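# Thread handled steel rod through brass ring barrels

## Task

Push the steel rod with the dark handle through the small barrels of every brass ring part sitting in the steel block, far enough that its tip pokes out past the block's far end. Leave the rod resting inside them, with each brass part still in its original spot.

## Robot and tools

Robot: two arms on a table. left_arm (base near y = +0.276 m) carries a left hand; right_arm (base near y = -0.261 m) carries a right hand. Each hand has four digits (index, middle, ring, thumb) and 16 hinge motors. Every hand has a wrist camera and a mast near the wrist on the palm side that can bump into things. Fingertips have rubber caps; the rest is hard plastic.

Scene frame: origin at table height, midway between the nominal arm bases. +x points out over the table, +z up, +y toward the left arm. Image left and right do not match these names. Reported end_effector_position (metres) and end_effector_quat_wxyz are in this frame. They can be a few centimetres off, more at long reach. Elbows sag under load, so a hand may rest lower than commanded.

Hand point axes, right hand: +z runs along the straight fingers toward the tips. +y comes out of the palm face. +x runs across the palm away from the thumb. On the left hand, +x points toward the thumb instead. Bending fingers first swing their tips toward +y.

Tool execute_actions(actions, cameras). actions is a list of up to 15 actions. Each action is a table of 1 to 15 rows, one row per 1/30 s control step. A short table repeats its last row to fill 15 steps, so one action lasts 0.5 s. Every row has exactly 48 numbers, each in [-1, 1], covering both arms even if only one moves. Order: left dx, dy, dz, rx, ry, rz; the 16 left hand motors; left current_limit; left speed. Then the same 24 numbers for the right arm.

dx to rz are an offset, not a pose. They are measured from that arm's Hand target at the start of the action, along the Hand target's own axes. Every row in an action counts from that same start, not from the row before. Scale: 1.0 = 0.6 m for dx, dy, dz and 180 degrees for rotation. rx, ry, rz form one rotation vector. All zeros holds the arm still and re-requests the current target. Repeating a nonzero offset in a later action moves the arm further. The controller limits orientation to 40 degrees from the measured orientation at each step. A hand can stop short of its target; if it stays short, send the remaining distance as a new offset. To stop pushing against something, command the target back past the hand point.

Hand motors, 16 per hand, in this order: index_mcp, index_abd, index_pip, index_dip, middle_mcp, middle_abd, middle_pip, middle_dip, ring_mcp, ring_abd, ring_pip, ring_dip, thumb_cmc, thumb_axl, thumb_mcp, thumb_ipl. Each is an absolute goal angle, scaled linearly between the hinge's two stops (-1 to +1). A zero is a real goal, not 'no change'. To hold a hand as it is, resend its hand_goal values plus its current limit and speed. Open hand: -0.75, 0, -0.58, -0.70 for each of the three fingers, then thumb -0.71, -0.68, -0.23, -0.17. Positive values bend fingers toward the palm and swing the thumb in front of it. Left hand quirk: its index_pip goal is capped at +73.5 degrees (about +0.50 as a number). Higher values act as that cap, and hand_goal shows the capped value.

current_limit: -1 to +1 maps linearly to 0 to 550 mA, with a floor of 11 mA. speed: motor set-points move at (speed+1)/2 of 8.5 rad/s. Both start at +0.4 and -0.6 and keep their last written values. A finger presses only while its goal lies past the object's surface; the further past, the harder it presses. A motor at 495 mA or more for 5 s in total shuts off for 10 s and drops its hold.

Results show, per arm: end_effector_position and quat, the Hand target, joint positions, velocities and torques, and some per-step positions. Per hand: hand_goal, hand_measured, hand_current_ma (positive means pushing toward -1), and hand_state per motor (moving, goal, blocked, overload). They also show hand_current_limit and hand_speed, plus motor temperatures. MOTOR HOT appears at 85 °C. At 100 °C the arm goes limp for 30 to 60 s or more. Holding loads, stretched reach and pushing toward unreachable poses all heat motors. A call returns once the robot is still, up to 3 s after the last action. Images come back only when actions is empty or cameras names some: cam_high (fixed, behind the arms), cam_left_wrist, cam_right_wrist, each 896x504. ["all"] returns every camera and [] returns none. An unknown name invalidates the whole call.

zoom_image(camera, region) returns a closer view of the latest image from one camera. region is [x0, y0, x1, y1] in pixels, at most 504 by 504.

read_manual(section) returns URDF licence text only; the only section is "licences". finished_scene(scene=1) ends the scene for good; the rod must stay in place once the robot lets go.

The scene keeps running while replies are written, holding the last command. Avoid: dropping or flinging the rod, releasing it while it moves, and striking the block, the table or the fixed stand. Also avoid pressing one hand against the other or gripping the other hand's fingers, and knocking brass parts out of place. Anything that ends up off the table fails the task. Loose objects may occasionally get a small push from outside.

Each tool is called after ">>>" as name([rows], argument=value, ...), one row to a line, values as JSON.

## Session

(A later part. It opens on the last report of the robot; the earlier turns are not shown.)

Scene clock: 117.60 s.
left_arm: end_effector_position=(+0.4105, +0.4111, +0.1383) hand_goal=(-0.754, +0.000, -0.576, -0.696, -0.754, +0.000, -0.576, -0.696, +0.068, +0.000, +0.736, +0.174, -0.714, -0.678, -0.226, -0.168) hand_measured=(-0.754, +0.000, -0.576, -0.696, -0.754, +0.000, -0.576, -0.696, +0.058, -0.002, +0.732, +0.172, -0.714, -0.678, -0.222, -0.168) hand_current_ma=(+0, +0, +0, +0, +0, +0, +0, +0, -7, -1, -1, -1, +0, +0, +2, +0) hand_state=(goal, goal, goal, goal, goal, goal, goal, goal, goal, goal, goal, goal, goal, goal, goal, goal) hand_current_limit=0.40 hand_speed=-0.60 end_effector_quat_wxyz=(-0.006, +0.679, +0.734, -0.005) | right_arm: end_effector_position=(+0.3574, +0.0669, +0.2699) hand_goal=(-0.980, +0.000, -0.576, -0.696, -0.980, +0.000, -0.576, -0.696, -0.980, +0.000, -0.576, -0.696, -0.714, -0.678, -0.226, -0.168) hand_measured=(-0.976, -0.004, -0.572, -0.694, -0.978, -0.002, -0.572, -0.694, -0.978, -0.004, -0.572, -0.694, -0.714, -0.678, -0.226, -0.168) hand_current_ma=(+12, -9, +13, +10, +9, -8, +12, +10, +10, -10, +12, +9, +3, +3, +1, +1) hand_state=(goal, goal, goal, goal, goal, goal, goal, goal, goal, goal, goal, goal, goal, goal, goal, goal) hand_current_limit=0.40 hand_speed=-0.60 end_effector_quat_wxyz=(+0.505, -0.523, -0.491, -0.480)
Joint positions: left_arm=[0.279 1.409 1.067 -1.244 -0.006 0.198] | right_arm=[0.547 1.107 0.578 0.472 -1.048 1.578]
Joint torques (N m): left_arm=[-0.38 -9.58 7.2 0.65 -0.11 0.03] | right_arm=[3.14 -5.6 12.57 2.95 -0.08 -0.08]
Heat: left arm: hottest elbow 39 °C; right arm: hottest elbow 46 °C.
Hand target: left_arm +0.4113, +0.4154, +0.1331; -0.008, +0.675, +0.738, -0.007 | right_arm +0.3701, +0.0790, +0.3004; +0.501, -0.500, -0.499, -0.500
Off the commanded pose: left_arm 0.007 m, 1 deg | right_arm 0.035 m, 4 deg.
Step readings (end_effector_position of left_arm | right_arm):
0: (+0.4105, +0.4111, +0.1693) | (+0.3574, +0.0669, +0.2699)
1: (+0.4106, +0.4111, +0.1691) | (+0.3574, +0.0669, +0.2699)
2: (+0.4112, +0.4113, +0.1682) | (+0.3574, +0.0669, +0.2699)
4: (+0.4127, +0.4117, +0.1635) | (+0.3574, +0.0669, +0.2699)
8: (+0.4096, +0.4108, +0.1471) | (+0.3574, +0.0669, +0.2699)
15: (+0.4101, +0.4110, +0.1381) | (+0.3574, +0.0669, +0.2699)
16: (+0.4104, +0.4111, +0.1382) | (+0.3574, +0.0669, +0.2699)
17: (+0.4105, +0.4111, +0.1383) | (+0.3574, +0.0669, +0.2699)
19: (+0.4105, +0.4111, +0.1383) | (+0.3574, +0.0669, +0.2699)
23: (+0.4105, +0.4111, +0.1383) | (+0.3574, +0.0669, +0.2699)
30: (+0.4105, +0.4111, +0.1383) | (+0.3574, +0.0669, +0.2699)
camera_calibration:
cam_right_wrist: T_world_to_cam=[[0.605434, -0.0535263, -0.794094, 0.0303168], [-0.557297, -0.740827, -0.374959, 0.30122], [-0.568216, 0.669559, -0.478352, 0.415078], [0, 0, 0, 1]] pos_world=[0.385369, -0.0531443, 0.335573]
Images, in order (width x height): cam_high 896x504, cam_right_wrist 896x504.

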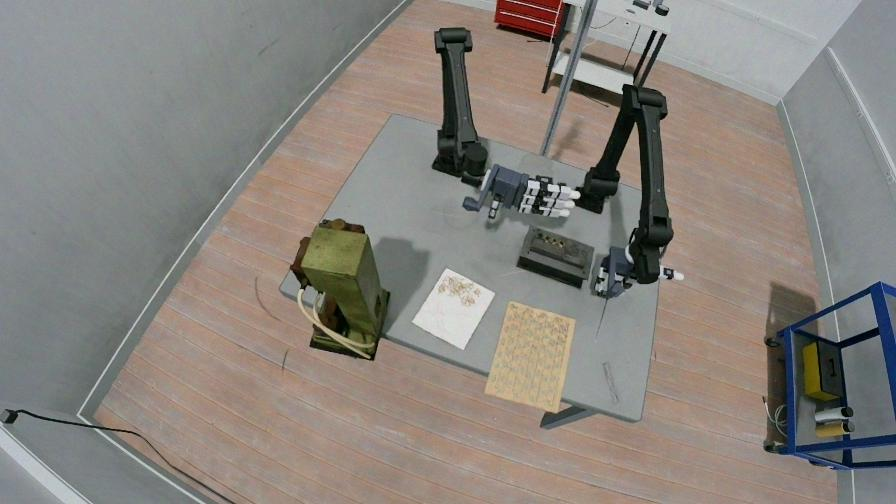

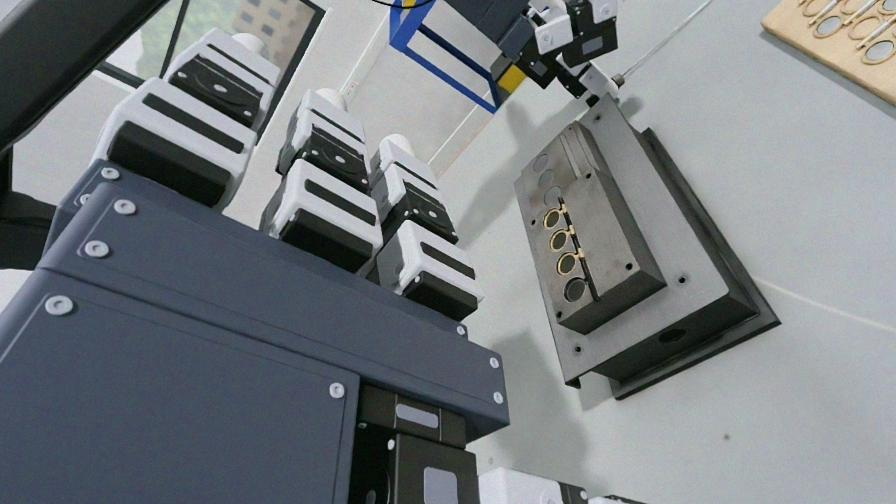

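>>> execute_actions([
  [[0.012,0,0,0,0,0,-0.754,0,-0.576,-0.696,-0.754,0,-0.576,-0.696,0.068,0,0.737,0.174,-0.714,-0.678,-0.226,-0.168,0.4,-0.6,0,0,0,0,0,0,-0.98,0,-0.576,-0.696,-0.98,0,-0.576,-0.696,-0.98,0,-0.576,-0.696,-0.714,-0.678,-0.226,-0.168,0.4,-0.6]],
], cameras=["cam_high", "cam_right_wrist"])

>>> zoom_image(camera="cam_right_wrist", region=[500, 0, 700, 130])

>>> zoom_image(camera="cam_high", region=[590, 260, 650, 320])

Scene clock: 119.40 s.
left_arm: end_effector_position=(+0.4080, +0.4195, +0.1383) hand_goal=(-0.754, +0.000, -0.576, -0.696, -0.754, +0.000, -0.576, -0.696, +0.068, +0.000, +0.736, +0.174, -0.714, -0.678, -0.226, -0.168) hand_measured=(-0.754, +0.000, -0.576, -0.696, -0.754, +0.000, -0.576, -0.696, +0.058, -0.002, +0.732, +0.172, -0.714, -0.678, -0.222, -0.168) hand_current_ma=(+0, +0, +0, +0, +0, +0, +0, +0, -7, -1, -1, -1, +0, +0, +2, +0) hand_state=(goal, goal, goal, goal, goal, goal, goal, goal, goal, goal, goal, goal, goal, goal, goal, goal) hand_current_limit=0.40 hand_speed=-0.60 end_effector_quat_wxyz=(-0.006, +0.673, +0.740, -0.005) | right_arm: end_effector_position=(+0.3574, +0.0669, +0.2699) hand_goal=(-0.980, +0.000, -0.576, -0.696, -0.980, +0.000, -0.576, -0.696, -0.980, +0.000, -0.576, -0.696, -0.714, -0.678, -0.226, -0.168) hand_measured=(-0.976, -0.004, -0.572, -0.694, -0.978, -0.002, -0.572, -0.694, -0.978, -0.004, -0.572, -0.694, -0.714, -0.678, -0.226, -0.168) hand_current_ma=(+12, -9, +13, +10, +9, -8, +12, +10, +10, -10, +12, +9, +3, +3, +1, +1) hand_state=(goal, goal, goal, goal, goal, goal, goal, goal, goal, goal, goal, goal, goal, goal, goal, goal) hand_current_limit=0.40 hand_speed=-0.60 end_effector_quat_wxyz=(+0.505, -0.523, -0.491, -0.480)
Joint positions: left_arm=[0.298 1.409 1.067 -1.244 -0.006 0.201] | right_arm=[0.547 1.107 0.578 0.472 -1.048 1.578]
Joint torques (N m): left_arm=[0.21 -9.11 7.56 0.66 -0.11 0.15] | right_arm=[2.84 -6.36 12.6 2.85 -0.02 -0.07]
Heat: left arm: hottest elbow 39 °C; right arm: hottest elbow 46 °C.
Hand target: left_arm +0.4106, +0.4227, +0.1331; -0.008, +0.674, +0.738, -0.007 | right_arm +0.3701, +0.0790, +0.3004; +0.501, -0.500, -0.499, -0.500
Off the commanded pose: left_arm 0.007 m, 0 deg | right_arm 0.035 m, 4 deg.
Step readings (end_effector_position of left_arm | right_arm):
0: (+0.4105, +0.4111, +0.1383) | (+0.3574, +0.0669, +0.2699)
1: (+0.4105, +0.4111, +0.1383) | (+0.3574, +0.0669, +0.2699)
2: (+0.4104, +0.4114, +0.1383) | (+0.3574, +0.0669, +0.2699)
4: (+0.4100, +0.4130, +0.1383) | (+0.3574, +0.0669, +0.2699)
8: (+0.4084, +0.4180, +0.1383) | (+0.3574, +0.0669, +0.2699)
15: (+0.4080, +0.4195, +0.1383) | (+0.3574, +0.0669, +0.2699)
camera_calibration:
cam_right_wrist: T_world_to_cam=[[0.605434, -0.0535263, -0.794094, 0.0303168], [-0.557297, -0.740827, -0.374959, 0.30122], [-0.568216, 0.669559, -0.478352, 0.415078], [0, 0, 0, 1]] pos_world=[0.385369, -0.0531443, 0.335573]
Images, in order (width x height): cam_high 896x504, cam_right_wrist 896x504.

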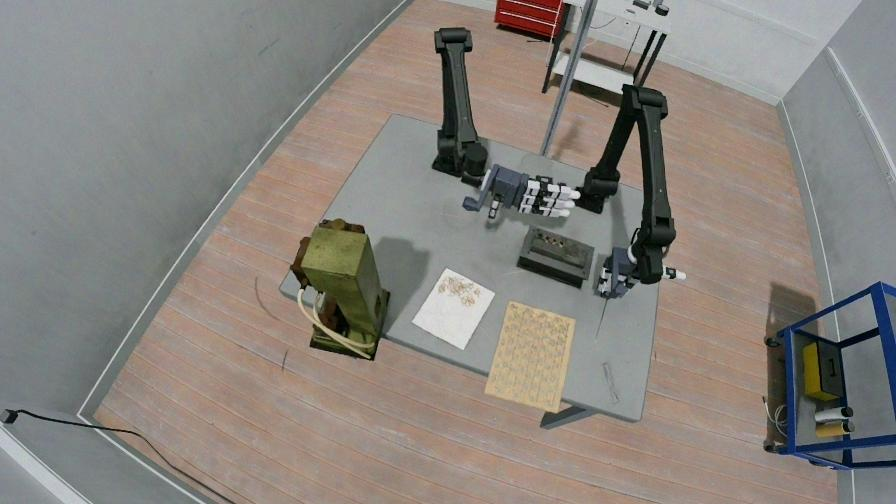

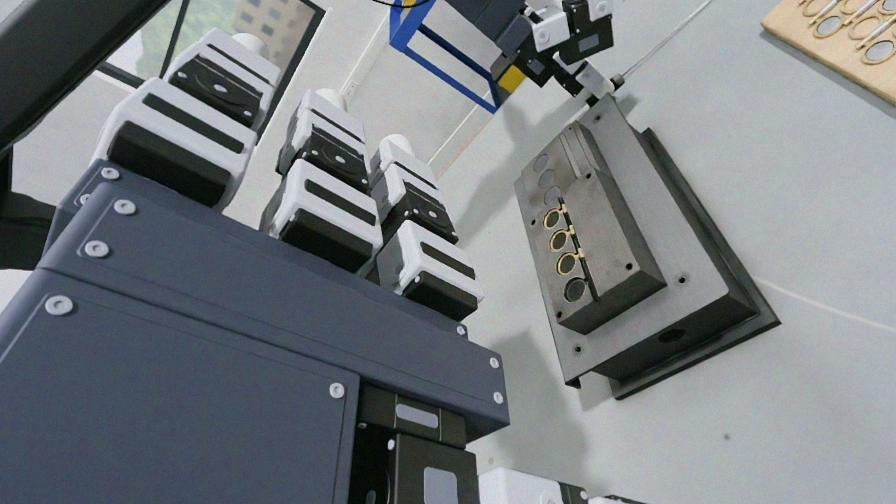

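Scaled by 2.520 from the camera's 896x504 image, which has a finer 1280x720 frame.

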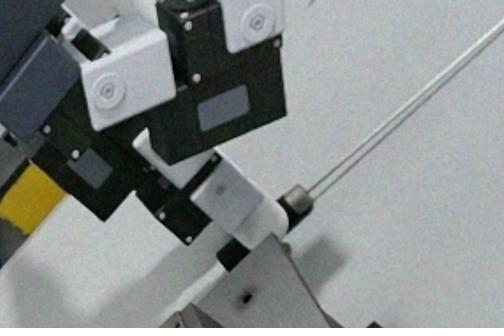

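Scaled by 8.400 from the camera's 896x504 image, which has a finer 1280x720 frame.

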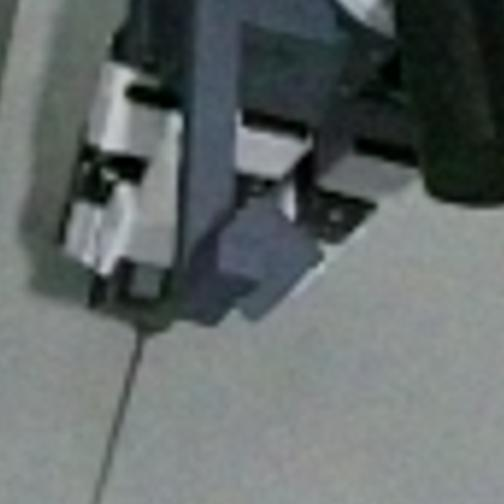

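>>> execute_actions([
  [[0,0,0.01,0,0,0,-0.754,0,-0.576,-0.696,-0.754,0,-0.576,-0.696,0.068,0,0.737,0.174,-0.714,-0.678,-0.226,-0.168,0.4,-0.6,0,0,0,0,0,0,-0.98,0,-0.576,-0.696,-0.98,0,-0.576,-0.696,-0.98,0,-0.576,-0.696,-0.714,-0.678,-0.226,-0.168,0.4,-0.6]],
], cameras=["cam_right_wrist"])

>>> zoom_image(camera="cam_right_wrist", region=[540, 40, 680, 140])

Scene clock: 121.10 s.
left_arm: end_effector_position=(+0.4107, +0.4203, +0.1364) hand_goal=(-0.754, +0.000, -0.576, -0.696, -0.754, +0.000, -0.576, -0.696, +0.068, +0.000, +0.736, +0.174, -0.714, -0.678, -0.226, -0.168) hand_measured=(-0.754, +0.000, -0.576, -0.696, -0.754, +0.000, -0.576, -0.696, +0.058, -0.002, +0.732, +0.172, -0.714, -0.678, -0.222, -0.168) hand_current_ma=(+0, +0, +0, +0, +0, +0, +0, +0, -7, -1, -1, -1, +0, +0, +2, +0) hand_state=(goal, goal, goal, goal, goal, goal, goal, goal, goal, goal, goal, goal, goal, goal, goal, goal) hand_current_limit=0.40 hand_speed=-0.60 end_effector_quat_wxyz=(-0.004, +0.673, +0.740, -0.001) | right_arm: end_effector_position=(+0.3574, +0.0669, +0.2699) hand_goal=(-0.980, +0.000, -0.576, -0.696, -0.980, +0.000, -0.576, -0.696, -0.980, +0.000, -0.576, -0.696, -0.714, -0.678, -0.226, -0.168) hand_measured=(-0.976, -0.004, -0.572, -0.694, -0.978, -0.002, -0.572, -0.694, -0.978, -0.004, -0.572, -0.694, -0.714, -0.678, -0.226, -0.168) hand_current_ma=(+12, -9, +13, +10, +9, -8, +12, +10, +10, -10, +12, +9, +3, +3, +1, +1) hand_state=(goal, goal, goal, goal, goal, goal, goal, goal, goal, goal, goal, goal, goal, goal, goal, goal) hand_current_limit=0.40 hand_speed=-0.60 end_effector_quat_wxyz=(+0.505, -0.523, -0.491, -0.480)
Joint positions: left_arm=[0.298 1.413 1.063 -1.227 -0.006 0.201] | right_arm=[0.547 1.107 0.578 0.472 -1.048 1.578]
Joint torques (N m): left_arm=[-0.38 -9.05 6.87 0.66 -0.15 0.19] | right_arm=[2.78 -5.36 12.57 2.95 -0.02 -0.06]
Motor temperatures (°C): left_arm=[30 34 39 24 30 25] | right_arm=[32 25 47 26 23 28]
Heat: left arm: hottest elbow 39 °C; right arm: hottest elbow 47 °C.
Hand target: left_arm +0.4106, +0.4227, +0.1272; -0.008, +0.674, +0.738, -0.006 | right_arm +0.3701, +0.0790, +0.3004; +0.501, -0.500, -0.499, -0.500
Off the commanded pose: left_arm 0.010 m, 1 deg | right_arm 0.035 m, 4 deg.
Step readings (end_effector_position of left_arm | right_arm):
0: (+0.4080, +0.4194, +0.1383) | (+0.3574, +0.0669, +0.2699)
1: (+0.4081, +0.4195, +0.1383) | (+0.3574, +0.0669, +0.2699)
2: (+0.4083, +0.4196, +0.1384) | (+0.3574, +0.0669, +0.2699)
4: (+0.4096, +0.4199, +0.1387) | (+0.3574, +0.0669, +0.2699)
8: (+0.4112, +0.4204, +0.1385) | (+0.3574, +0.0669, +0.2699)
15: (+0.4106, +0.4202, +0.1364) | (+0.3574, +0.0669, +0.2699)
camera_calibration:
cam_right_wrist: T_world_to_cam=[[0.605434, -0.0535263, -0.794094, 0.0303168], [-0.557297, -0.740827, -0.374959, 0.30122], [-0.568216, 0.669559, -0.478352, 0.415078], [0, 0, 0, 1]] pos_world=[0.385369, -0.0531443, 0.335573]
Images, in order (width x height): cam_right_wrist 896x504.

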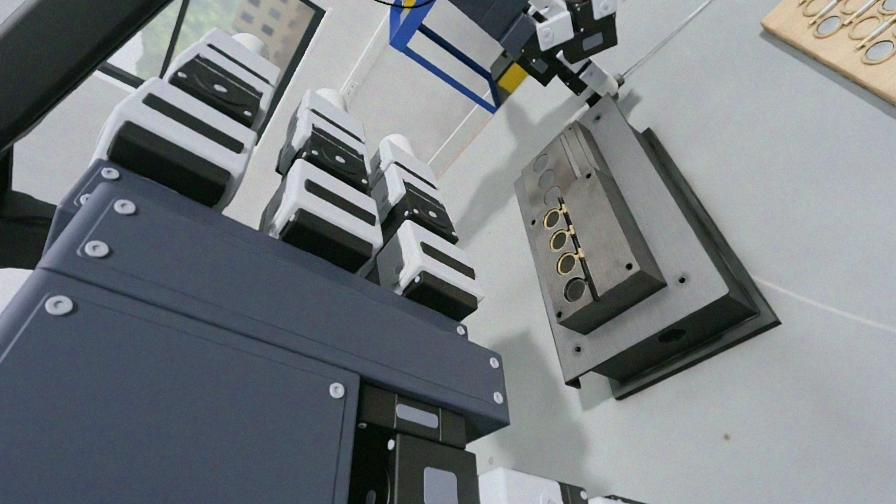

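Scaled by 3.600 from the camera's 896x504 image, which has a finer 1280x720 frame.

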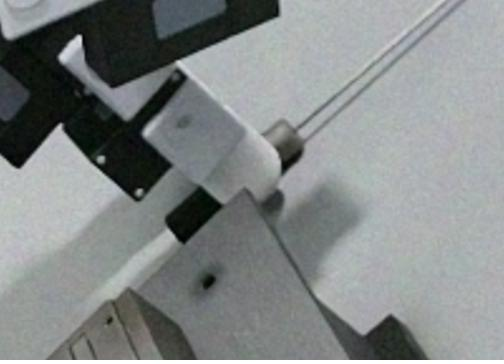

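>>> execute_actions([
  [[0,0,0.008,0,0,0,-0.754,0,-0.576,-0.696,-0.754,0,-0.576,-0.696,0.068,0,0.737,0.174,-0.714,-0.678,-0.226,-0.168,0.4,-0.6,0,0,0,0,0,0,-0.98,0,-0.576,-0.696,-0.98,0,-0.576,-0.696,-0.98,0,-0.576,-0.696,-0.714,-0.678,-0.226,-0.168,0.4,-0.6]],
], cameras=["cam_right_wrist"])

>>> zoom_image(camera="cam_right_wrist", region=[540, 40, 680, 140])

Scene clock: 122.40 s.
left_arm: end_effector_position=(+0.4107, +0.4203, +0.1314) hand_goal=(-0.754, +0.000, -0.576, -0.696, -0.754, +0.000, -0.576, -0.696, +0.068, +0.000, +0.736, +0.174, -0.714, -0.678, -0.226, -0.168) hand_measured=(-0.754, +0.000, -0.576, -0.696, -0.754, +0.000, -0.576, -0.696, +0.058, -0.002, +0.732, +0.172, -0.714, -0.678, -0.222, -0.168) hand_current_ma=(+0, +0, +0, +0, +0, +0, +0, +0, -7, -1, -1, -1, +0, +0, +2, +0) hand_state=(goal, goal, goal, goal, goal, goal, goal, goal, goal, goal, goal, goal, goal, goal, goal, goal) hand_current_limit=0.40 hand_speed=-0.60 end_effector_quat_wxyz=(-0.004, +0.673, +0.740, -0.001) | right_arm: end_effector_position=(+0.3574, +0.0669, +0.2699) hand_goal=(-0.980, +0.000, -0.576, -0.696, -0.980, +0.000, -0.576, -0.696, -0.980, +0.000, -0.576, -0.696, -0.714, -0.678, -0.226, -0.168) hand_measured=(-0.976, -0.004, -0.572, -0.694, -0.978, -0.002, -0.572, -0.694, -0.978, -0.004, -0.572, -0.694, -0.714, -0.678, -0.226, -0.168) hand_current_ma=(+12, -9, +13, +10, +9, -8, +12, +10, +10, -10, +12, +9, +3, +3, +1, +1) hand_state=(goal, goal, goal, goal, goal, goal, goal, goal, goal, goal, goal, goal, goal, goal, goal, goal) hand_current_limit=0.40 hand_speed=-0.60 end_effector_quat_wxyz=(+0.505, -0.523, -0.491, -0.480)
Joint positions: left_arm=[0.298 1.417 1.054 -1.214 -0.006 0.201] | right_arm=[0.547 1.107 0.578 0.472 -1.048 1.578]
Joint torques (N m): left_arm=[-0.56 -9.11 6.9 0.61 -0.14 0.2] | right_arm=[2.96 -5.83 12.51 3.02 -0.02 -0.11]
Heat: left arm: hottest elbow 39 °C; right arm: hottest elbow 47 °C.
Hand target: left_arm +0.4105, +0.4227, +0.1226; -0.008, +0.674, +0.738, -0.006 | right_arm +0.3701, +0.0790, +0.3004; +0.501, -0.500, -0.499, -0.500
Off the commanded pose: left_arm 0.009 m, 1 deg | right_arm 0.035 m, 4 deg.
Step readings (end_effector_position of left_arm | right_arm):
0: (+0.4107, +0.4203, +0.1364) | (+0.3574, +0.0669, +0.2699)
1: (+0.4107, +0.4203, +0.1364) | (+0.3574, +0.0669, +0.2699)
2: (+0.4108, +0.4203, +0.1364) | (+0.3574, +0.0669, +0.2699)
4: (+0.4112, +0.4204, +0.1357) | (+0.3574, +0.0669, +0.2699)
8: (+0.4107, +0.4203, +0.1330) | (+0.3574, +0.0669, +0.2699)
15: (+0.4106, +0.4202, +0.1314) | (+0.3574, +0.0669, +0.2699)
camera_calibration:
cam_right_wrist: T_world_to_cam=[[0.605434, -0.0535263, -0.794094, 0.0303168], [-0.557297, -0.740827, -0.374959, 0.30122], [-0.568216, 0.669559, -0.478352, 0.415078], [0, 0, 0, 1]] pos_world=[0.385369, -0.0531443, 0.335573]
Images, in order (width x height): cam_right_wrist 896x504.

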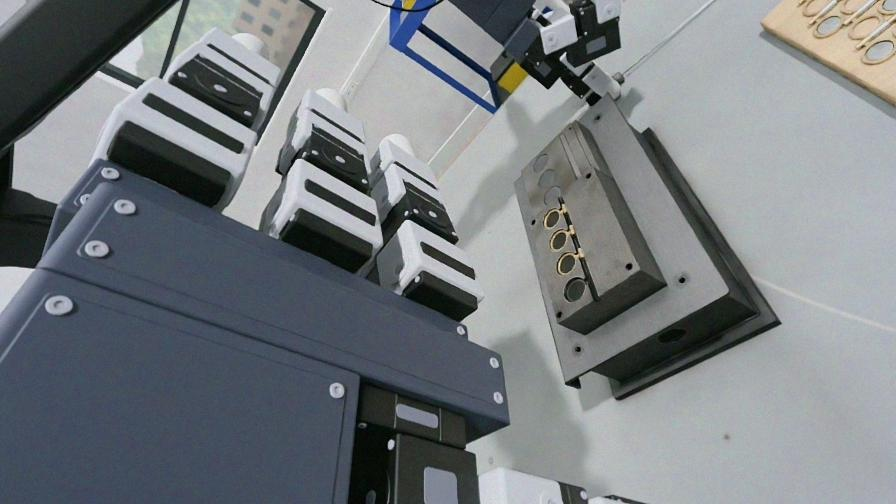

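Scaled by 3.600 from the camera's 896x504 image, which has a finer 1280x720 frame.

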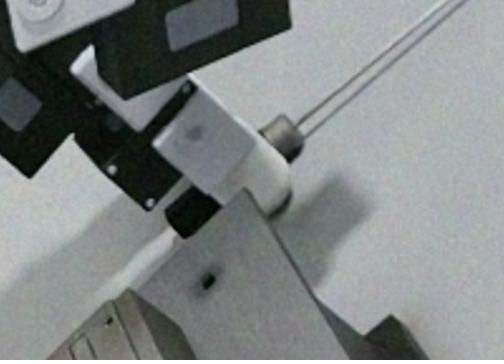

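>>> execute_actions([
  [[0,0,0.007,0,0,0,-0.754,0,-0.576,-0.696,-0.754,0,-0.576,-0.696,0.068,0,0.737,0.174,-0.714,-0.678,-0.226,-0.168,0.4,-0.6,0,0,0,0,0,0,-0.98,0,-0.576,-0.696,-0.98,0,-0.576,-0.696,-0.98,0,-0.576,-0.696,-0.714,-0.678,-0.226,-0.168,0.4,-0.6]],
], cameras=["cam_right_wrist"])

>>> zoom_image(camera="cam_right_wrist", region=[580, 50, 650, 120])

Scene clock: 123.83 s.
left_arm: end_effector_position=(+0.4117, +0.4205, +0.1308) hand_goal=(-0.754, +0.000, -0.576, -0.696, -0.754, +0.000, -0.576, -0.696, +0.068, +0.000, +0.736, +0.174, -0.714, -0.678, -0.226, -0.168) hand_measured=(-0.754, +0.000, -0.576, -0.696, -0.758, +0.000, -0.578, -0.696, +0.058, -0.002, +0.732, +0.172, -0.714, -0.678, -0.222, -0.168) hand_current_ma=(+0, +0, +0, +0, -1, +0, +0, +0, -7, -1, -1, -1, +0, +0, +2, +0) hand_state=(goal, goal, goal, goal, goal, goal, goal, goal, goal, goal, goal, goal, goal, goal, goal, goal) hand_current_limit=0.40 hand_speed=-0.60 end_effector_quat_wxyz=(-0.003, +0.673, +0.740, +0.001) | right_arm: end_effector_position=(+0.3574, +0.0669, +0.2699) hand_goal=(-0.980, +0.000, -0.576, -0.696, -0.980, +0.000, -0.576, -0.696, -0.980, +0.000, -0.576, -0.696, -0.714, -0.678, -0.226, -0.168) hand_measured=(-0.976, -0.004, -0.572, -0.694, -0.978, -0.002, -0.572, -0.694, -0.978, -0.004, -0.572, -0.694, -0.714, -0.678, -0.226, -0.168) hand_current_ma=(+12, -9, +13, +10, +9, -8, +12, +10, +10, -10, +12, +9, +3, +3, +1, +1) hand_state=(goal, goal, goal, goal, goal, goal, goal, goal, goal, goal, goal, goal, goal, goal, goal, goal) hand_current_limit=0.40 hand_speed=-0.60 end_effector_quat_wxyz=(+0.505, -0.523, -0.491, -0.480)
Joint positions: left_arm=[0.298 1.418 1.052 -1.206 -0.006 0.201] | right_arm=[0.547 1.107 0.578 0.472 -1.048 1.578]
Joint torques (N m): left_arm=[-0.5 -9 6.48 0.77 -0.12 0.21] | right_arm=[3.43 -6.36 12.77 2.84 -0.01 -0.09]
Heat: left arm: hottest elbow 39 °C; right arm: hottest elbow 47 °C.
Hand target: left_arm +0.4104, +0.4227, +0.1182; -0.008, +0.675, +0.738, -0.006 | right_arm +0.3701, +0.0790, +0.3004; +0.501, -0.500, -0.499, -0.500
Off the commanded pose: left_arm 0.013 m, 1 deg | right_arm 0.035 m, 4 deg.
Step readings (end_effector_position of left_arm | right_arm):
0: (+0.4107, +0.4203, +0.1314) | (+0.3574, +0.0669, +0.2699)
1: (+0.4107, +0.4203, +0.1314) | (+0.3574, +0.0669, +0.2699)
2: (+0.4108, +0.4203, +0.1312) | (+0.3574, +0.0669, +0.2699)
4: (+0.4111, +0.4204, +0.1308) | (+0.3574, +0.0669, +0.2699)
8: (+0.4115, +0.4205, +0.1307) | (+0.3574, +0.0669, +0.2699)
15: (+0.4117, +0.4205, +0.1308) | (+0.3574, +0.0669, +0.2699)
camera_calibration:
cam_right_wrist: T_world_to_cam=[[0.605434, -0.0535263, -0.794094, 0.0303168], [-0.557297, -0.740827, -0.374959, 0.30122], [-0.568216, 0.669559, -0.478352, 0.415078], [0, 0, 0, 1]] pos_world=[0.385369, -0.0531443, 0.335573]
Images, in order (width x height): cam_right_wrist 896x504.

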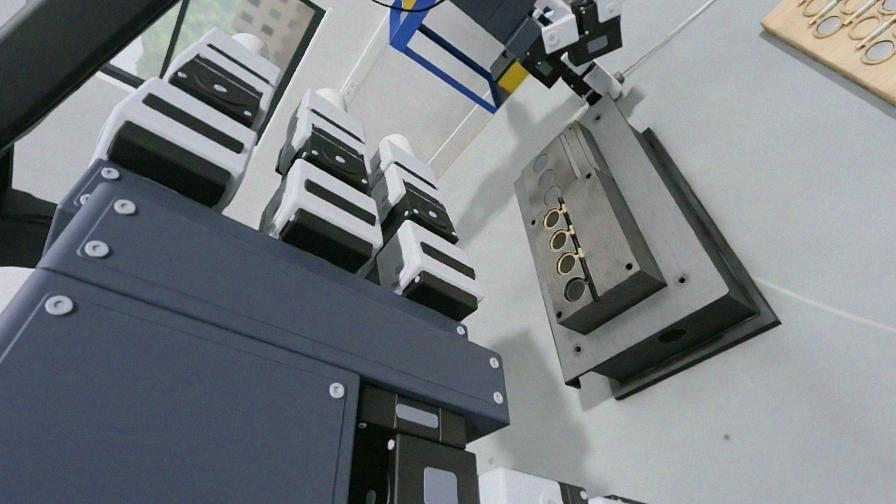

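Scaled by 7.200 from the camera's 896x504 image, which has a finer 1280x720 frame.

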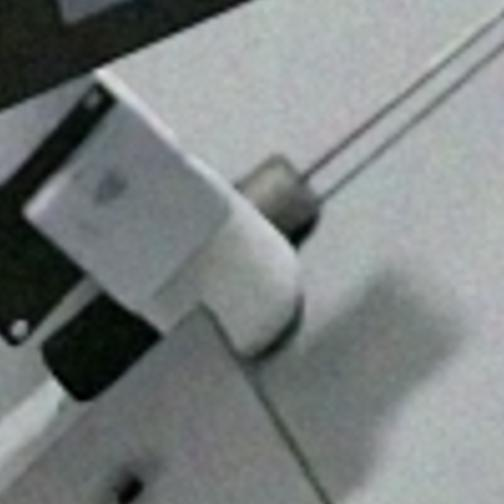

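>>> execute_actions([
  [[0,0,-0.025,0,0,0,-0.754,0,-0.576,-0.696,-0.754,0,-0.576,-0.696,0.068,0,0.737,0.174,-0.714,-0.678,-0.226,-0.168,0.4,-0.9,0,0,0,0,0,0,-0.98,0,-0.576,-0.696,-0.98,0,-0.576,-0.696,-0.98,0,-0.576,-0.696,-0.714,-0.678,-0.226,-0.168,0.4,-0.6]],
], cameras=["cam_right_wrist"])

>>> zoom_image(camera="cam_right_wrist", region=[580, 50, 650, 120])

Scene clock: 126.30 s.
left_arm: end_effector_position=(+0.4080, +0.4196, +0.1295) hand_goal=(-0.754, +0.000, -0.576, -0.696, -0.754, +0.000, -0.576, -0.696, +0.068, +0.000, +0.736, +0.174, -0.714, -0.678, -0.226, -0.168) hand_measured=(-0.754, +0.000, -0.576, -0.696, -0.740, -0.006, -0.566, -0.692, +0.058, -0.002, +0.732, +0.172, -0.714, -0.678, -0.222, -0.168) hand_current_ma=(+0, +0, +0, +0, +12, -2, +6, +2, -7, -1, -1, -1, +0, +0, +2, +0) hand_state=(goal, goal, goal, goal, goal, goal, goal, goal, goal, goal, goal, goal, goal, goal, goal, goal) hand_current_limit=0.40 hand_speed=-0.90 end_effector_quat_wxyz=(-0.007, +0.673, +0.740, -0.005) | right_arm: end_effector_position=(+0.3574, +0.0669, +0.2699) hand_goal=(-0.980, +0.000, -0.576, -0.696, -0.980, +0.000, -0.576, -0.696, -0.980, +0.000, -0.576, -0.696, -0.714, -0.678, -0.226, -0.168) hand_measured=(-0.976, -0.004, -0.572, -0.694, -0.978, -0.002, -0.572, -0.694, -0.978, -0.004, -0.572, -0.694, -0.714, -0.678, -0.226, -0.168) hand_current_ma=(+12, -9, +13, +10, +9, -8, +12, +10, +10, -10, +12, +9, +3, +3, +1, +1) hand_state=(goal, goal, goal, goal, goal, goal, goal, goal, goal, goal, goal, goal, goal, goal, goal, goal) hand_current_limit=0.40 hand_speed=-0.60 end_effector_quat_wxyz=(+0.505, -0.523, -0.491, -0.480)
Joint positions: left_arm=[0.298 1.418 1.052 -1.221 -0.007 0.201] | right_arm=[0.547 1.107 0.578 0.472 -1.048 1.578]
Joint torques (N m): left_arm=[-0.26 -9.76 8.57 -0.16 -0.11 0.18] | right_arm=[3.02 -5.66 12.42 3.02 0.02 -0.03]
Heat: left arm: hottest elbow 39 °C; right arm: hottest elbow 47 °C.
Hand target: left_arm +0.4107, +0.4227, +0.1332; -0.008, +0.675, +0.738, -0.006 | right_arm +0.3701, +0.0790, +0.3004; +0.501, -0.500, -0.499, -0.500
Off the commanded pose: left_arm 0.006 m, 0 deg | right_arm 0.035 m, 4 deg.
Step readings (end_effector_position of left_arm | right_arm):
0: (+0.4117, +0.4205, +0.1308) | (+0.3574, +0.0669, +0.2699)
1: (+0.4117, +0.4205, +0.1308) | (+0.3574, +0.0669, +0.2699)
2: (+0.4117, +0.4205, +0.1308) | (+0.3574, +0.0669, +0.2699)
4: (+0.4110, +0.4203, +0.1305) | (+0.3574, +0.0669, +0.2699)
8: (+0.4089, +0.4198, +0.1298) | (+0.3574, +0.0669, +0.2699)
15: (+0.4081, +0.4196, +0.1295) | (+0.3574, +0.0669, +0.2699)
camera_calibration:
cam_right_wrist: T_world_to_cam=[[0.605434, -0.0535263, -0.794094, 0.0303168], [-0.557297, -0.740827, -0.374959, 0.30122], [-0.568216, 0.669559, -0.478352, 0.415078], [0, 0, 0, 1]] pos_world=[0.385369, -0.0531443, 0.335573]
Images, in order (width x height): cam_right_wrist 896x504.

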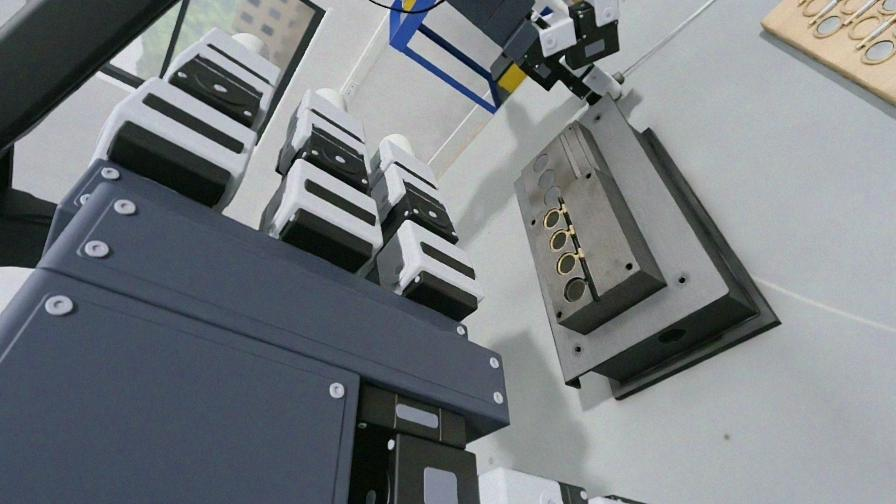

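Scaled by 7.200 from the camera's 896x504 image, which has a finer 1280x720 frame.

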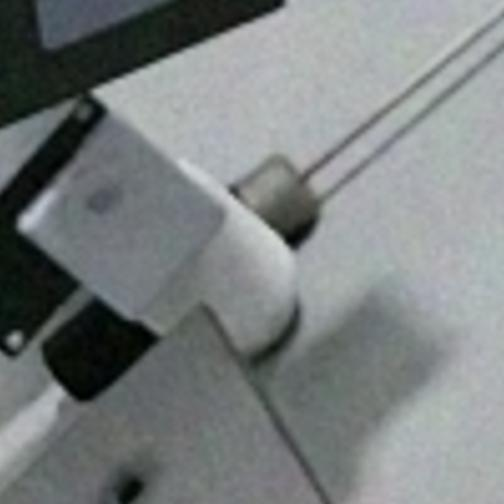

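>>> execute_actions([
  [[0,0,-0.008,0,0,0,-0.754,0,-0.576,-0.696,-0.754,0,-0.576,-0.696,0.068,0,0.737,0.174,-0.714,-0.678,-0.226,-0.168,0.4,-0.9,0,0,0,0,0,0,-0.98,0,-0.576,-0.696,-0.98,0,-0.576,-0.696,-0.98,0,-0.576,-0.696,-0.714,-0.678,-0.226,-0.168,0.4,-0.6]],
], cameras=["cam_right_wrist"])

>>> zoom_image(camera="cam_right_wrist", region=[580, 50, 650, 120])

Scene clock: 127.43 s.
left_arm: end_effector_position=(+0.4047, +0.4186, +0.1284) hand_goal=(-0.754, +0.000, -0.576, -0.696, -0.754, +0.000, -0.576, -0.696, +0.068, +0.000, +0.736, +0.174, -0.714, -0.678, -0.226, -0.168) hand_measured=(-0.754, +0.000, -0.576, -0.696, -0.738, -0.006, -0.566, -0.692, +0.058, -0.002, +0.732, +0.172, -0.714, -0.678, -0.222, -0.168) hand_current_ma=(+0, +0, +0, +0, +14, -2, +6, +2, -7, -1, -1, -1, +0, +0, +2, +0) hand_state=(goal, goal, goal, goal, goal, goal, goal, goal, goal, goal, goal, goal, goal, goal, goal, goal) hand_current_limit=0.40 hand_speed=-0.90 end_effector_quat_wxyz=(-0.011, +0.673, +0.740, -0.011) | right_arm: end_effector_position=(+0.3574, +0.0669, +0.2699) hand_goal=(-0.980, +0.000, -0.576, -0.696, -0.980, +0.000, -0.576, -0.696, -0.980, +0.000, -0.576, -0.696, -0.714, -0.678, -0.226, -0.168) hand_measured=(-0.976, -0.004, -0.572, -0.694, -0.978, -0.002, -0.572, -0.694, -0.978, -0.004, -0.572, -0.694, -0.714, -0.678, -0.226, -0.168) hand_current_ma=(+12, -9, +13, +10, +9, -8, +12, +10, +10, -10, +12, +9, +3, +3, +1, +1) hand_state=(goal, goal, goal, goal, goal, goal, goal, goal, goal, goal, goal, goal, goal, goal, goal, goal) hand_current_limit=0.40 hand_speed=-0.60 end_effector_quat_wxyz=(+0.505, -0.523, -0.491, -0.480)
Joint positions: left_arm=[0.298 1.418 1.052 -1.235 -0.007 0.201] | right_arm=[0.547 1.107 0.578 0.472 -1.048 1.578]
Joint torques (N m): left_arm=[-0.79 -10.29 9.17 -0.24 -0.09 0.17] | right_arm=[3.08 -5.71 12.29 2.76 -0.03 -0.11]
Heat: left arm: hottest elbow 39 °C; right arm: hottest elbow 48 °C.
Hand target: left_arm +0.4108, +0.4227, +0.1380; -0.008, +0.675, +0.738, -0.006 | right_arm +0.3701, +0.0790, +0.3004; +0.501, -0.500, -0.499, -0.500
Off the commanded pose: left_arm 0.012 m, 1 deg | right_arm 0.035 m, 4 deg.
Step readings (end_effector_position of left_arm | right_arm):
0: (+0.4080, +0.4196, +0.1295) | (+0.3574, +0.0669, +0.2699)
1: (+0.4079, +0.4195, +0.1295) | (+0.3574, +0.0669, +0.2699)
2: (+0.4076, +0.4194, +0.1293) | (+0.3574, +0.0669, +0.2699)
4: (+0.4066, +0.4191, +0.1290) | (+0.3574, +0.0669, +0.2699)
8: (+0.4054, +0.4188, +0.1286) | (+0.3574, +0.0669, +0.2699)
15: (+0.4047, +0.4186, +0.1284) | (+0.3574, +0.0669, +0.2699)
camera_calibration:
cam_right_wrist: T_world_to_cam=[[0.605434, -0.0535263, -0.794094, 0.0303168], [-0.557297, -0.740827, -0.374959, 0.30122], [-0.568216, 0.669559, -0.478352, 0.415078], [0, 0, 0, 1]] pos_world=[0.385369, -0.0531443, 0.335573]
Images, in order (width x height): cam_right_wrist 896x504.

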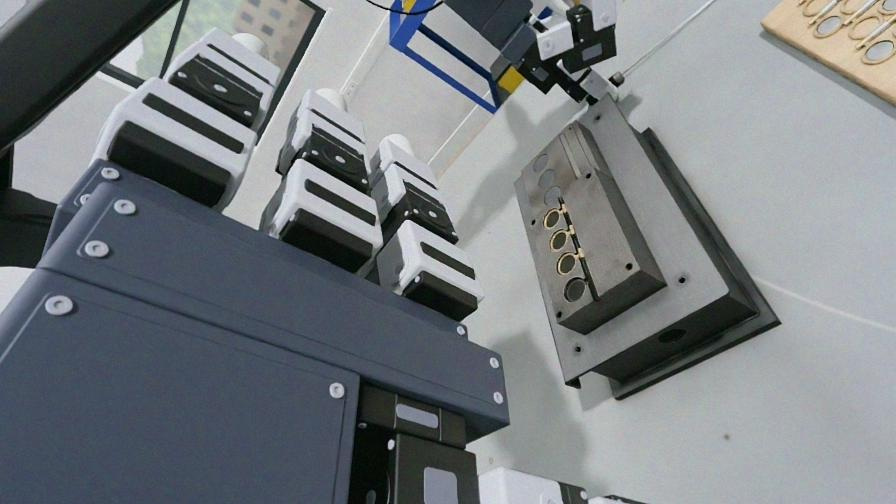

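Scaled by 7.200 from the camera's 896x504 image, which has a finer 1280x720 frame.

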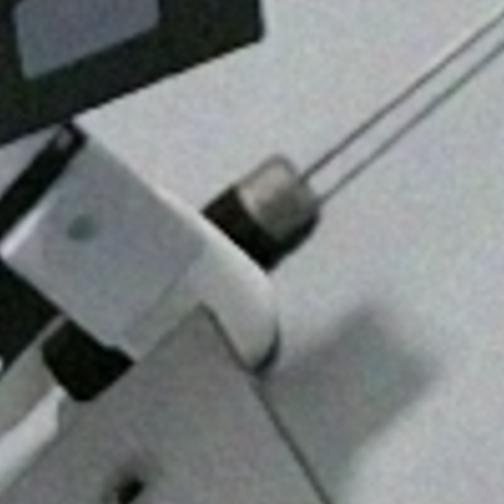

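>>> execute_actions([
  [[0,0,-0.05,0,0,0,-0.754,0,-0.576,-0.696,-0.754,0,-0.576,-0.696,0.068,0,0.737,0.174,-0.714,-0.678,-0.226,-0.168,0.4,-0.9,0,0,0,0,0,0,-0.98,0,-0.576,-0.696,-0.98,0,-0.576,-0.696,-0.98,0,-0.576,-0.696,-0.714,-0.678,-0.226,-0.168,0.4,-0.6]],
  [[-0.007,-0.001,0.0675,0,0,0,-0.754,0,-0.576,-0.696,-0.754,0,-0.576,-0.696,0.068,0,0.737,0.174,-0.714,-0.678,-0.226,-0.168,0.4,-0.9,0,0,0,0,0,0,-0.98,0,-0.576,-0.696,-0.98,0,-0.576,-0.696,-0.98,0,-0.576,-0.696,-0.714,-0.678,-0.226,-0.168,0.4,-0.6]],
], cameras=["cam_right_wrist"])

>>> zoom_image(camera="cam_right_wrist", region=[580, 50, 650, 120])

Scene clock: 129.53 s.
left_arm: end_effector_position=(+0.4087, +0.4198, +0.1349) hand_goal=(-0.754, +0.000, -0.576, -0.696, -0.754, +0.000, -0.576, -0.696, +0.068, +0.000, +0.736, +0.174, -0.714, -0.678, -0.226, -0.168) hand_measured=(-0.754, +0.000, -0.576, -0.696, -0.750, -0.004, -0.572, -0.694, +0.058, -0.002, +0.732, +0.172, -0.714, -0.678, -0.222, -0.168) hand_current_ma=(+0, +0, +0, +0, +1, -1, +1, +1, -7, -1, -1, -1, +0, +0, +2, +0) hand_state=(goal, goal, goal, goal, goal, goal, goal, goal, goal, goal, goal, goal, goal, goal, goal, goal) hand_current_limit=0.40 hand_speed=-0.90 end_effector_quat_wxyz=(-0.005, +0.673, +0.740, -0.003) | right_arm: end_effector_position=(+0.3574, +0.0669, +0.2699) hand_goal=(-0.980, +0.000, -0.576, -0.696, -0.980, +0.000, -0.576, -0.696, -0.980, +0.000, -0.576, -0.696, -0.714, -0.678, -0.226, -0.168) hand_measured=(-0.976, -0.004, -0.572, -0.694, -0.978, -0.002, -0.572, -0.694, -0.978, -0.004, -0.572, -0.694, -0.714, -0.678, -0.226, -0.168) hand_current_ma=(+12, -9, +13, +10, +9, -8, +12, +10, +10, -10, +12, +9, +3, +3, +1, +1) hand_state=(goal, goal, goal, goal, goal, goal, goal, goal, goal, goal, goal, goal, goal, goal, goal, goal) hand_current_limit=0.40 hand_speed=-0.60 end_effector_quat_wxyz=(+0.505, -0.523, -0.491, -0.480)
Joint positions: left_arm=[0.298 1.411 1.058 -1.228 -0.007 0.201] | right_arm=[0.547 1.107 0.578 0.472 -1.048 1.578]
Joint torques (N m): left_arm=[-1.38 -9.64 7.04 0.68 -0.11 0.08] | right_arm=[2.67 -5.71 12.38 3.17 -0.03 -0.1]
Heat: left arm: hottest elbow 39 °C; right arm: hottest elbow 48 °C.
Hand target: left_arm +0.4103, +0.4184, +0.1275; -0.008, +0.675, +0.738, -0.006 | right_arm +0.3701, +0.0790, +0.3004; +0.501, -0.500, -0.499, -0.500
Off the commanded pose: left_arm 0.008 m, 1 deg | right_arm 0.035 m, 4 deg.
Step readings (end_effector_position of left_arm | right_arm):
0: (+0.4047, +0.4186, +0.1284) | (+0.3574, +0.0669, +0.2699)
1: (+0.4044, +0.4185, +0.1284) | (+0.3574, +0.0669, +0.2699)
2: (+0.4031, +0.4181, +0.1286) | (+0.3574, +0.0669, +0.2699)
4: (+0.3997, +0.4170, +0.1304) | (+0.3574, +0.0669, +0.2699)
8: (+0.3973, +0.4163, +0.1389) | (+0.3574, +0.0669, +0.2699)
15: (+0.4001, +0.4171, +0.1492) | (+0.3574, +0.0669, +0.2699)
16: (+0.4001, +0.4171, +0.1492) | (+0.3574, +0.0669, +0.2699)
17: (+0.4010, +0.4174, +0.1495) | (+0.3574, +0.0669, +0.2699)
19: (+0.4060, +0.4190, +0.1499) | (+0.3574, +0.0669, +0.2699)
23: (+0.4097, +0.4201, +0.1446) | (+0.3574, +0.0669, +0.2699)
30: (+0.4080, +0.4196, +0.1346) | (+0.3574, +0.0669, +0.2699)
camera_calibration:
cam_right_wrist: T_world_to_cam=[[0.605434, -0.0535263, -0.794094, 0.0303168], [-0.557297, -0.740827, -0.374959, 0.30122], [-0.568216, 0.669559, -0.478352, 0.415078], [0, 0, 0, 1]] pos_world=[0.385369, -0.0531443, 0.335573]
Images, in order (width x height): cam_right_wrist 896x504.

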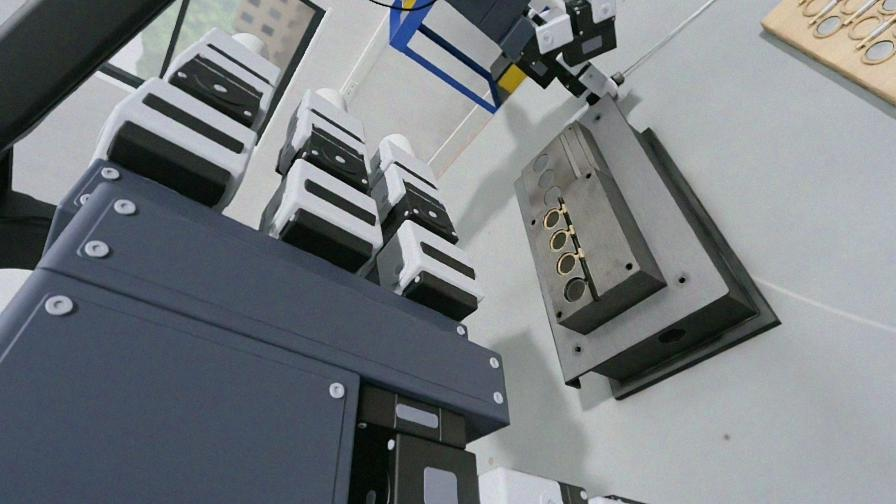

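Scaled by 7.200 from the camera's 896x504 image, which has a finer 1280x720 frame.

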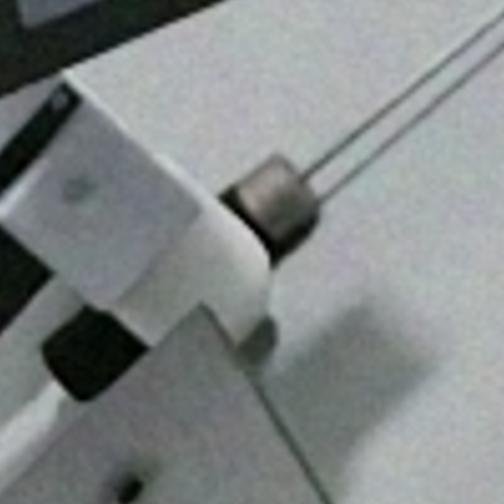

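>>> execute_actions([
  [[0,0,0.0075,0,0,0,-0.754,0,-0.576,-0.696,-0.754,0,-0.576,-0.696,0.068,0,0.737,0.174,-0.714,-0.678,-0.226,-0.168,0.4,-0.9,0,0,0,0,0,0,-0.98,0,-0.576,-0.696,-0.98,0,-0.576,-0.696,-0.98,0,-0.576,-0.696,-0.714,-0.678,-0.226,-0.168,0.4,-0.6]],
], cameras=["cam_right_wrist"])

>>> zoom_image(camera="cam_right_wrist", region=[580, 50, 650, 120])

Scene clock: 130.67 s.
left_arm: end_effector_position=(+0.4093, +0.4199, +0.1322) hand_goal=(-0.754, +0.000, -0.576, -0.696, -0.754, +0.000, -0.576, -0.696, +0.068, +0.000, +0.736, +0.174, -0.714, -0.678, -0.226, -0.168) hand_measured=(-0.754, +0.000, -0.576, -0.696, -0.750, -0.004, -0.572, -0.694, +0.058, -0.002, +0.732, +0.172, -0.714, -0.678, -0.222, -0.168) hand_current_ma=(+0, +0, +0, +0, +1, -1, +1, +1, -7, -1, -1, -1, +0, +0, +2, +0) hand_state=(goal, goal, goal, goal, goal, goal, goal, goal, goal, goal, goal, goal, goal, goal, goal, goal) hand_current_limit=0.40 hand_speed=-0.90 end_effector_quat_wxyz=(-0.004, +0.673, +0.740, -0.001) | right_arm: end_effector_position=(+0.3574, +0.0669, +0.2699) hand_goal=(-0.980, +0.000, -0.576, -0.696, -0.980, +0.000, -0.576, -0.696, -0.980, +0.000, -0.576, -0.696, -0.714, -0.678, -0.226, -0.168) hand_measured=(-0.976, -0.004, -0.572, -0.694, -0.978, -0.002, -0.572, -0.694, -0.978, -0.004, -0.572, -0.694, -0.714, -0.678, -0.226, -0.168) hand_current_ma=(+12, -9, +13, +10, +9, -8, +12, +10, +10, -10, +12, +9, +3, +3, +1, +1) hand_state=(goal, goal, goal, goal, goal, goal, goal, goal, goal, goal, goal, goal, goal, goal, goal, goal) hand_current_limit=0.40 hand_speed=-0.60 end_effector_quat_wxyz=(+0.505, -0.523, -0.491, -0.480)
Joint positions: left_arm=[0.298 1.413 1.052 -1.216 -0.007 0.201] | right_arm=[0.547 1.107 0.578 0.472 -1.048 1.578]
Joint torques (N m): left_arm=[-1.26 -9.11 6.89 0.57 -0.08 0.09] | right_arm=[3.14 -5.36 12.46 3.06 -0.05 -0.09]
Heat: left arm: hottest elbow 39 °C; right arm: hottest elbow 48 °C.
Hand target: left_arm +0.4103, +0.4184, +0.1230; -0.008, +0.675, +0.738, -0.006 | right_arm +0.3701, +0.0790, +0.3004; +0.501, -0.500, -0.499, -0.500
Off the commanded pose: left_arm 0.009 m, 1 deg | right_arm 0.035 m, 4 deg.
Step readings (end_effector_position of left_arm | right_arm):
0: (+0.4087, +0.4198, +0.1349) | (+0.3574, +0.0669, +0.2699)
1: (+0.4087, +0.4198, +0.1349) | (+0.3574, +0.0669, +0.2699)
2: (+0.4090, +0.4199, +0.1350) | (+0.3574, +0.0669, +0.2699)
4: (+0.4096, +0.4200, +0.1348) | (+0.3574, +0.0669, +0.2699)
8: (+0.4094, +0.4200, +0.1334) | (+0.3574, +0.0669, +0.2699)
15: (+0.4092, +0.4199, +0.1322) | (+0.3574, +0.0669, +0.2699)
camera_calibration:
cam_right_wrist: T_world_to_cam=[[0.605434, -0.0535263, -0.794094, 0.0303168], [-0.557297, -0.740827, -0.374959, 0.30122], [-0.568216, 0.669559, -0.478352, 0.415078], [0, 0, 0, 1]] pos_world=[0.385369, -0.0531443, 0.335573]
Images, in order (width x height): cam_right_wrist 896x504.

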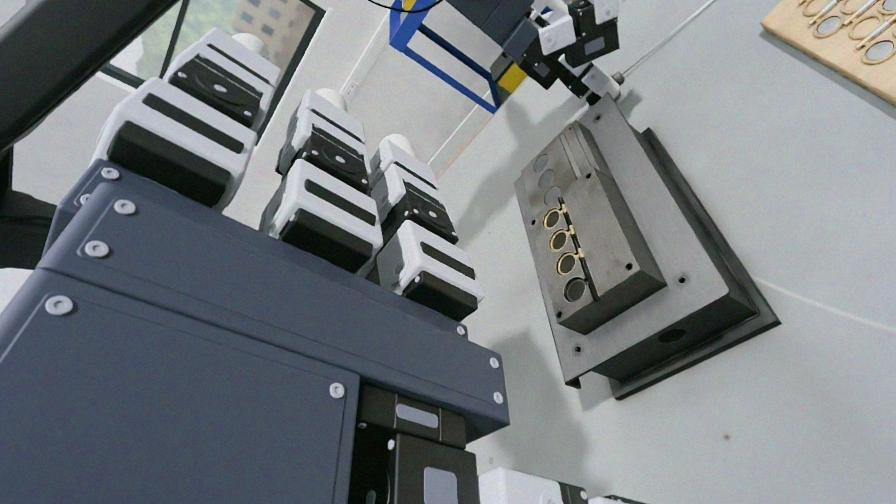

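Scaled by 7.200 from the camera's 896x504 image, which has a finer 1280x720 frame.

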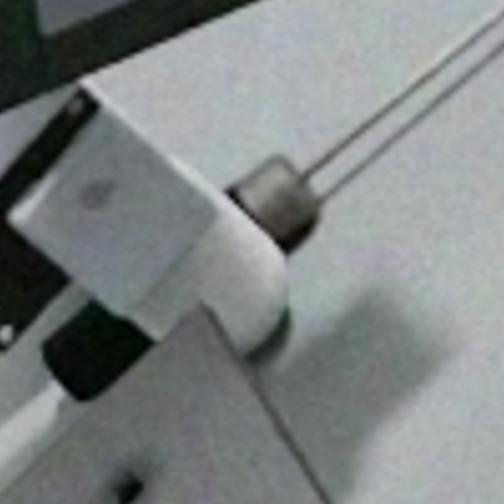

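>>> execute_actions([
  [[0,0,0,0,0,0,-0.754,0.1,-0.576,-0.696,-0.754,-0.06,-0.576,-0.696,0.068,0,0.737,0.174,-0.714,-0.678,-0.226,-0.168,0.4,-0.95,0,0,0,0,0,0,-0.98,0,-0.576,-0.696,-0.98,0,-0.576,-0.696,-0.98,0,-0.576,-0.696,-0.714,-0.678,-0.226,-0.168,0.4,-0.6]],
  [[0,0,0,0,0,0,-0.754,0.19,-0.576,-0.696,-0.754,-0.15,-0.576,-0.696,0.068,0,0.737,0.174,-0.714,-0.678,-0.226,-0.168,0.4,-0.95,0,0,0,0,0,0,-0.98,0,-0.576,-0.696,-0.98,0,-0.576,-0.696,-0.98,0,-0.576,-0.696,-0.714,-0.678,-0.226,-0.168,0.4,-0.6]],
], cameras=["cam_right_wrist", "cam_high"])

>>> zoom_image(camera="cam_right_wrist", region=[580, 50, 650, 120])

Scene clock: 133.13 s.
left_arm: end_effector_position=(+0.4093, +0.4199, +0.1322) hand_goal=(-0.754, +0.190, -0.576, -0.696, -0.754, -0.150, -0.576, -0.696, +0.068, +0.000, +0.736, +0.174, -0.714, -0.678, -0.226, -0.168) hand_measured=(-0.760, +0.104, -0.580, -0.698, -0.746, -0.060, -0.572, -0.694, +0.058, -0.002, +0.732, +0.172, -0.714, -0.678, -0.222, -0.168) hand_current_ma=(-3, -154, -1, +0, +6, +167, +2, +1, -7, -1, -1, -1, +0, +0, +2, +0) hand_state=(goal, blocked, goal, goal, goal, blocked, goal, goal, goal, goal, goal, goal, goal, goal, goal, goal) hand_current_limit=0.40 hand_speed=-0.95 end_effector_quat_wxyz=(-0.004, +0.673, +0.740, -0.001) | right_arm: end_effector_position=(+0.3574, +0.0669, +0.2699) hand_goal=(-0.980, +0.000, -0.576, -0.696, -0.980, +0.000, -0.576, -0.696, -0.980, +0.000, -0.576, -0.696, -0.714, -0.678, -0.226, -0.168) hand_measured=(-0.976, -0.004, -0.572, -0.694, -0.978, -0.002, -0.572, -0.694, -0.978, -0.004, -0.572, -0.694, -0.714, -0.678, -0.226, -0.168) hand_current_ma=(+12, -9, +13, +10, +9, -8, +12, +10, +10, -10, +12, +9, +3, +3, +1, +1) hand_state=(goal, goal, goal, goal, goal, goal, goal, goal, goal, goal, goal, goal, goal, goal, goal, goal) hand_current_limit=0.40 hand_speed=-0.60 end_effector_quat_wxyz=(+0.505, -0.523, -0.491, -0.480)
Joint positions: left_arm=[0.298 1.413 1.052 -1.216 -0.007 0.201] | right_arm=[0.547 1.107 0.578 0.472 -1.048 1.578]
Joint torques (N m): left_arm=[-1.38 -9.17 6.84 0.57 -0.05 0.09] | right_arm=[2.61 -5.66 12.36 3.06 -0.02 -0.1]
Heat: left arm: hottest elbow 39 °C; right arm: hottest elbow 48 °C.
Hand target: left_arm +0.4103, +0.4184, +0.1230; -0.008, +0.675, +0.738, -0.006 | right_arm +0.3701, +0.0790, +0.3004; +0.501, -0.500, -0.499, -0.500
Off the commanded pose: left_arm 0.009 m, 1 deg | right_arm 0.035 m, 4 deg.
Step readings (end_effector_position of left_arm | right_arm):
0: (+0.4093, +0.4199, +0.1322) | (+0.3574, +0.0669, +0.2699)
1: (+0.4093, +0.4199, +0.1322) | (+0.3574, +0.0669, +0.2699)
2: (+0.4093, +0.4199, +0.1322) | (+0.3574, +0.0669, +0.2699)
4: (+0.4093, +0.4199, +0.1322) | (+0.3574, +0.0669, +0.2699)
8: (+0.4093, +0.4199, +0.1322) | (+0.3574, +0.0669, +0.2699)
15: (+0.4093, +0.4199, +0.1322) | (+0.3574, +0.0669, +0.2699)
16: (+0.4093, +0.4199, +0.1322) | (+0.3574, +0.0669, +0.2699)
17: (+0.4093, +0.4199, +0.1322) | (+0.3574, +0.0669, +0.2699)
19: (+0.4093, +0.4199, +0.1322) | (+0.3574, +0.0669, +0.2699)
23: (+0.4093, +0.4199, +0.1322) | (+0.3574, +0.0669, +0.2699)
30: (+0.4093, +0.4199, +0.1322) | (+0.3574, +0.0669, +0.2699)
camera_calibration:
cam_right_wrist: T_world_to_cam=[[0.605434, -0.0535263, -0.794094, 0.0303168], [-0.557297, -0.740827, -0.374959, 0.30122], [-0.568216, 0.669559, -0.478352, 0.415078], [0, 0, 0, 1]] pos_world=[0.385369, -0.0531443, 0.335573]
Images, in order (width x height): cam_high 896x504, cam_right_wrist 896x504.

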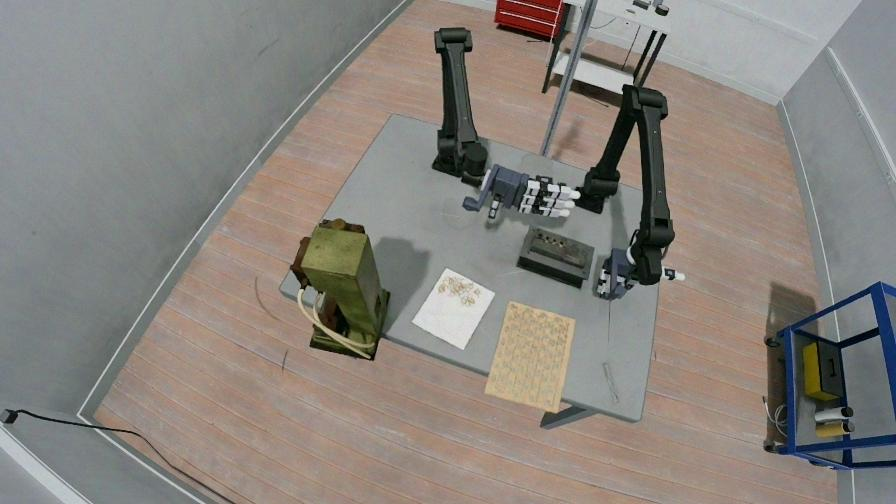

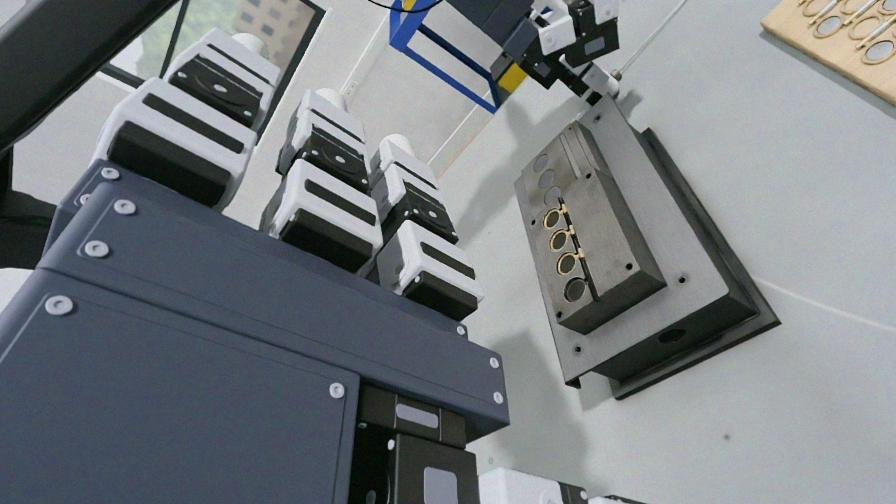

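Scaled by 7.200 from the camera's 896x504 image, which has a finer 1280x720 frame.

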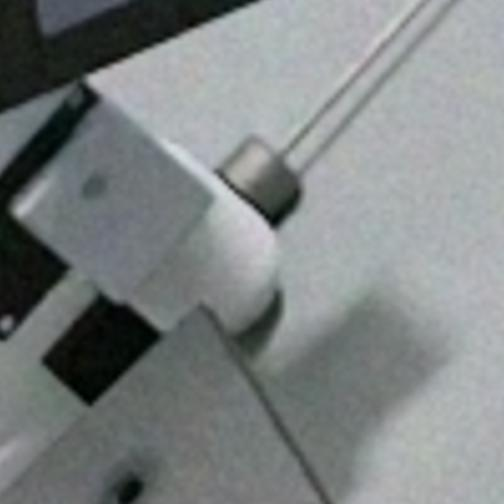

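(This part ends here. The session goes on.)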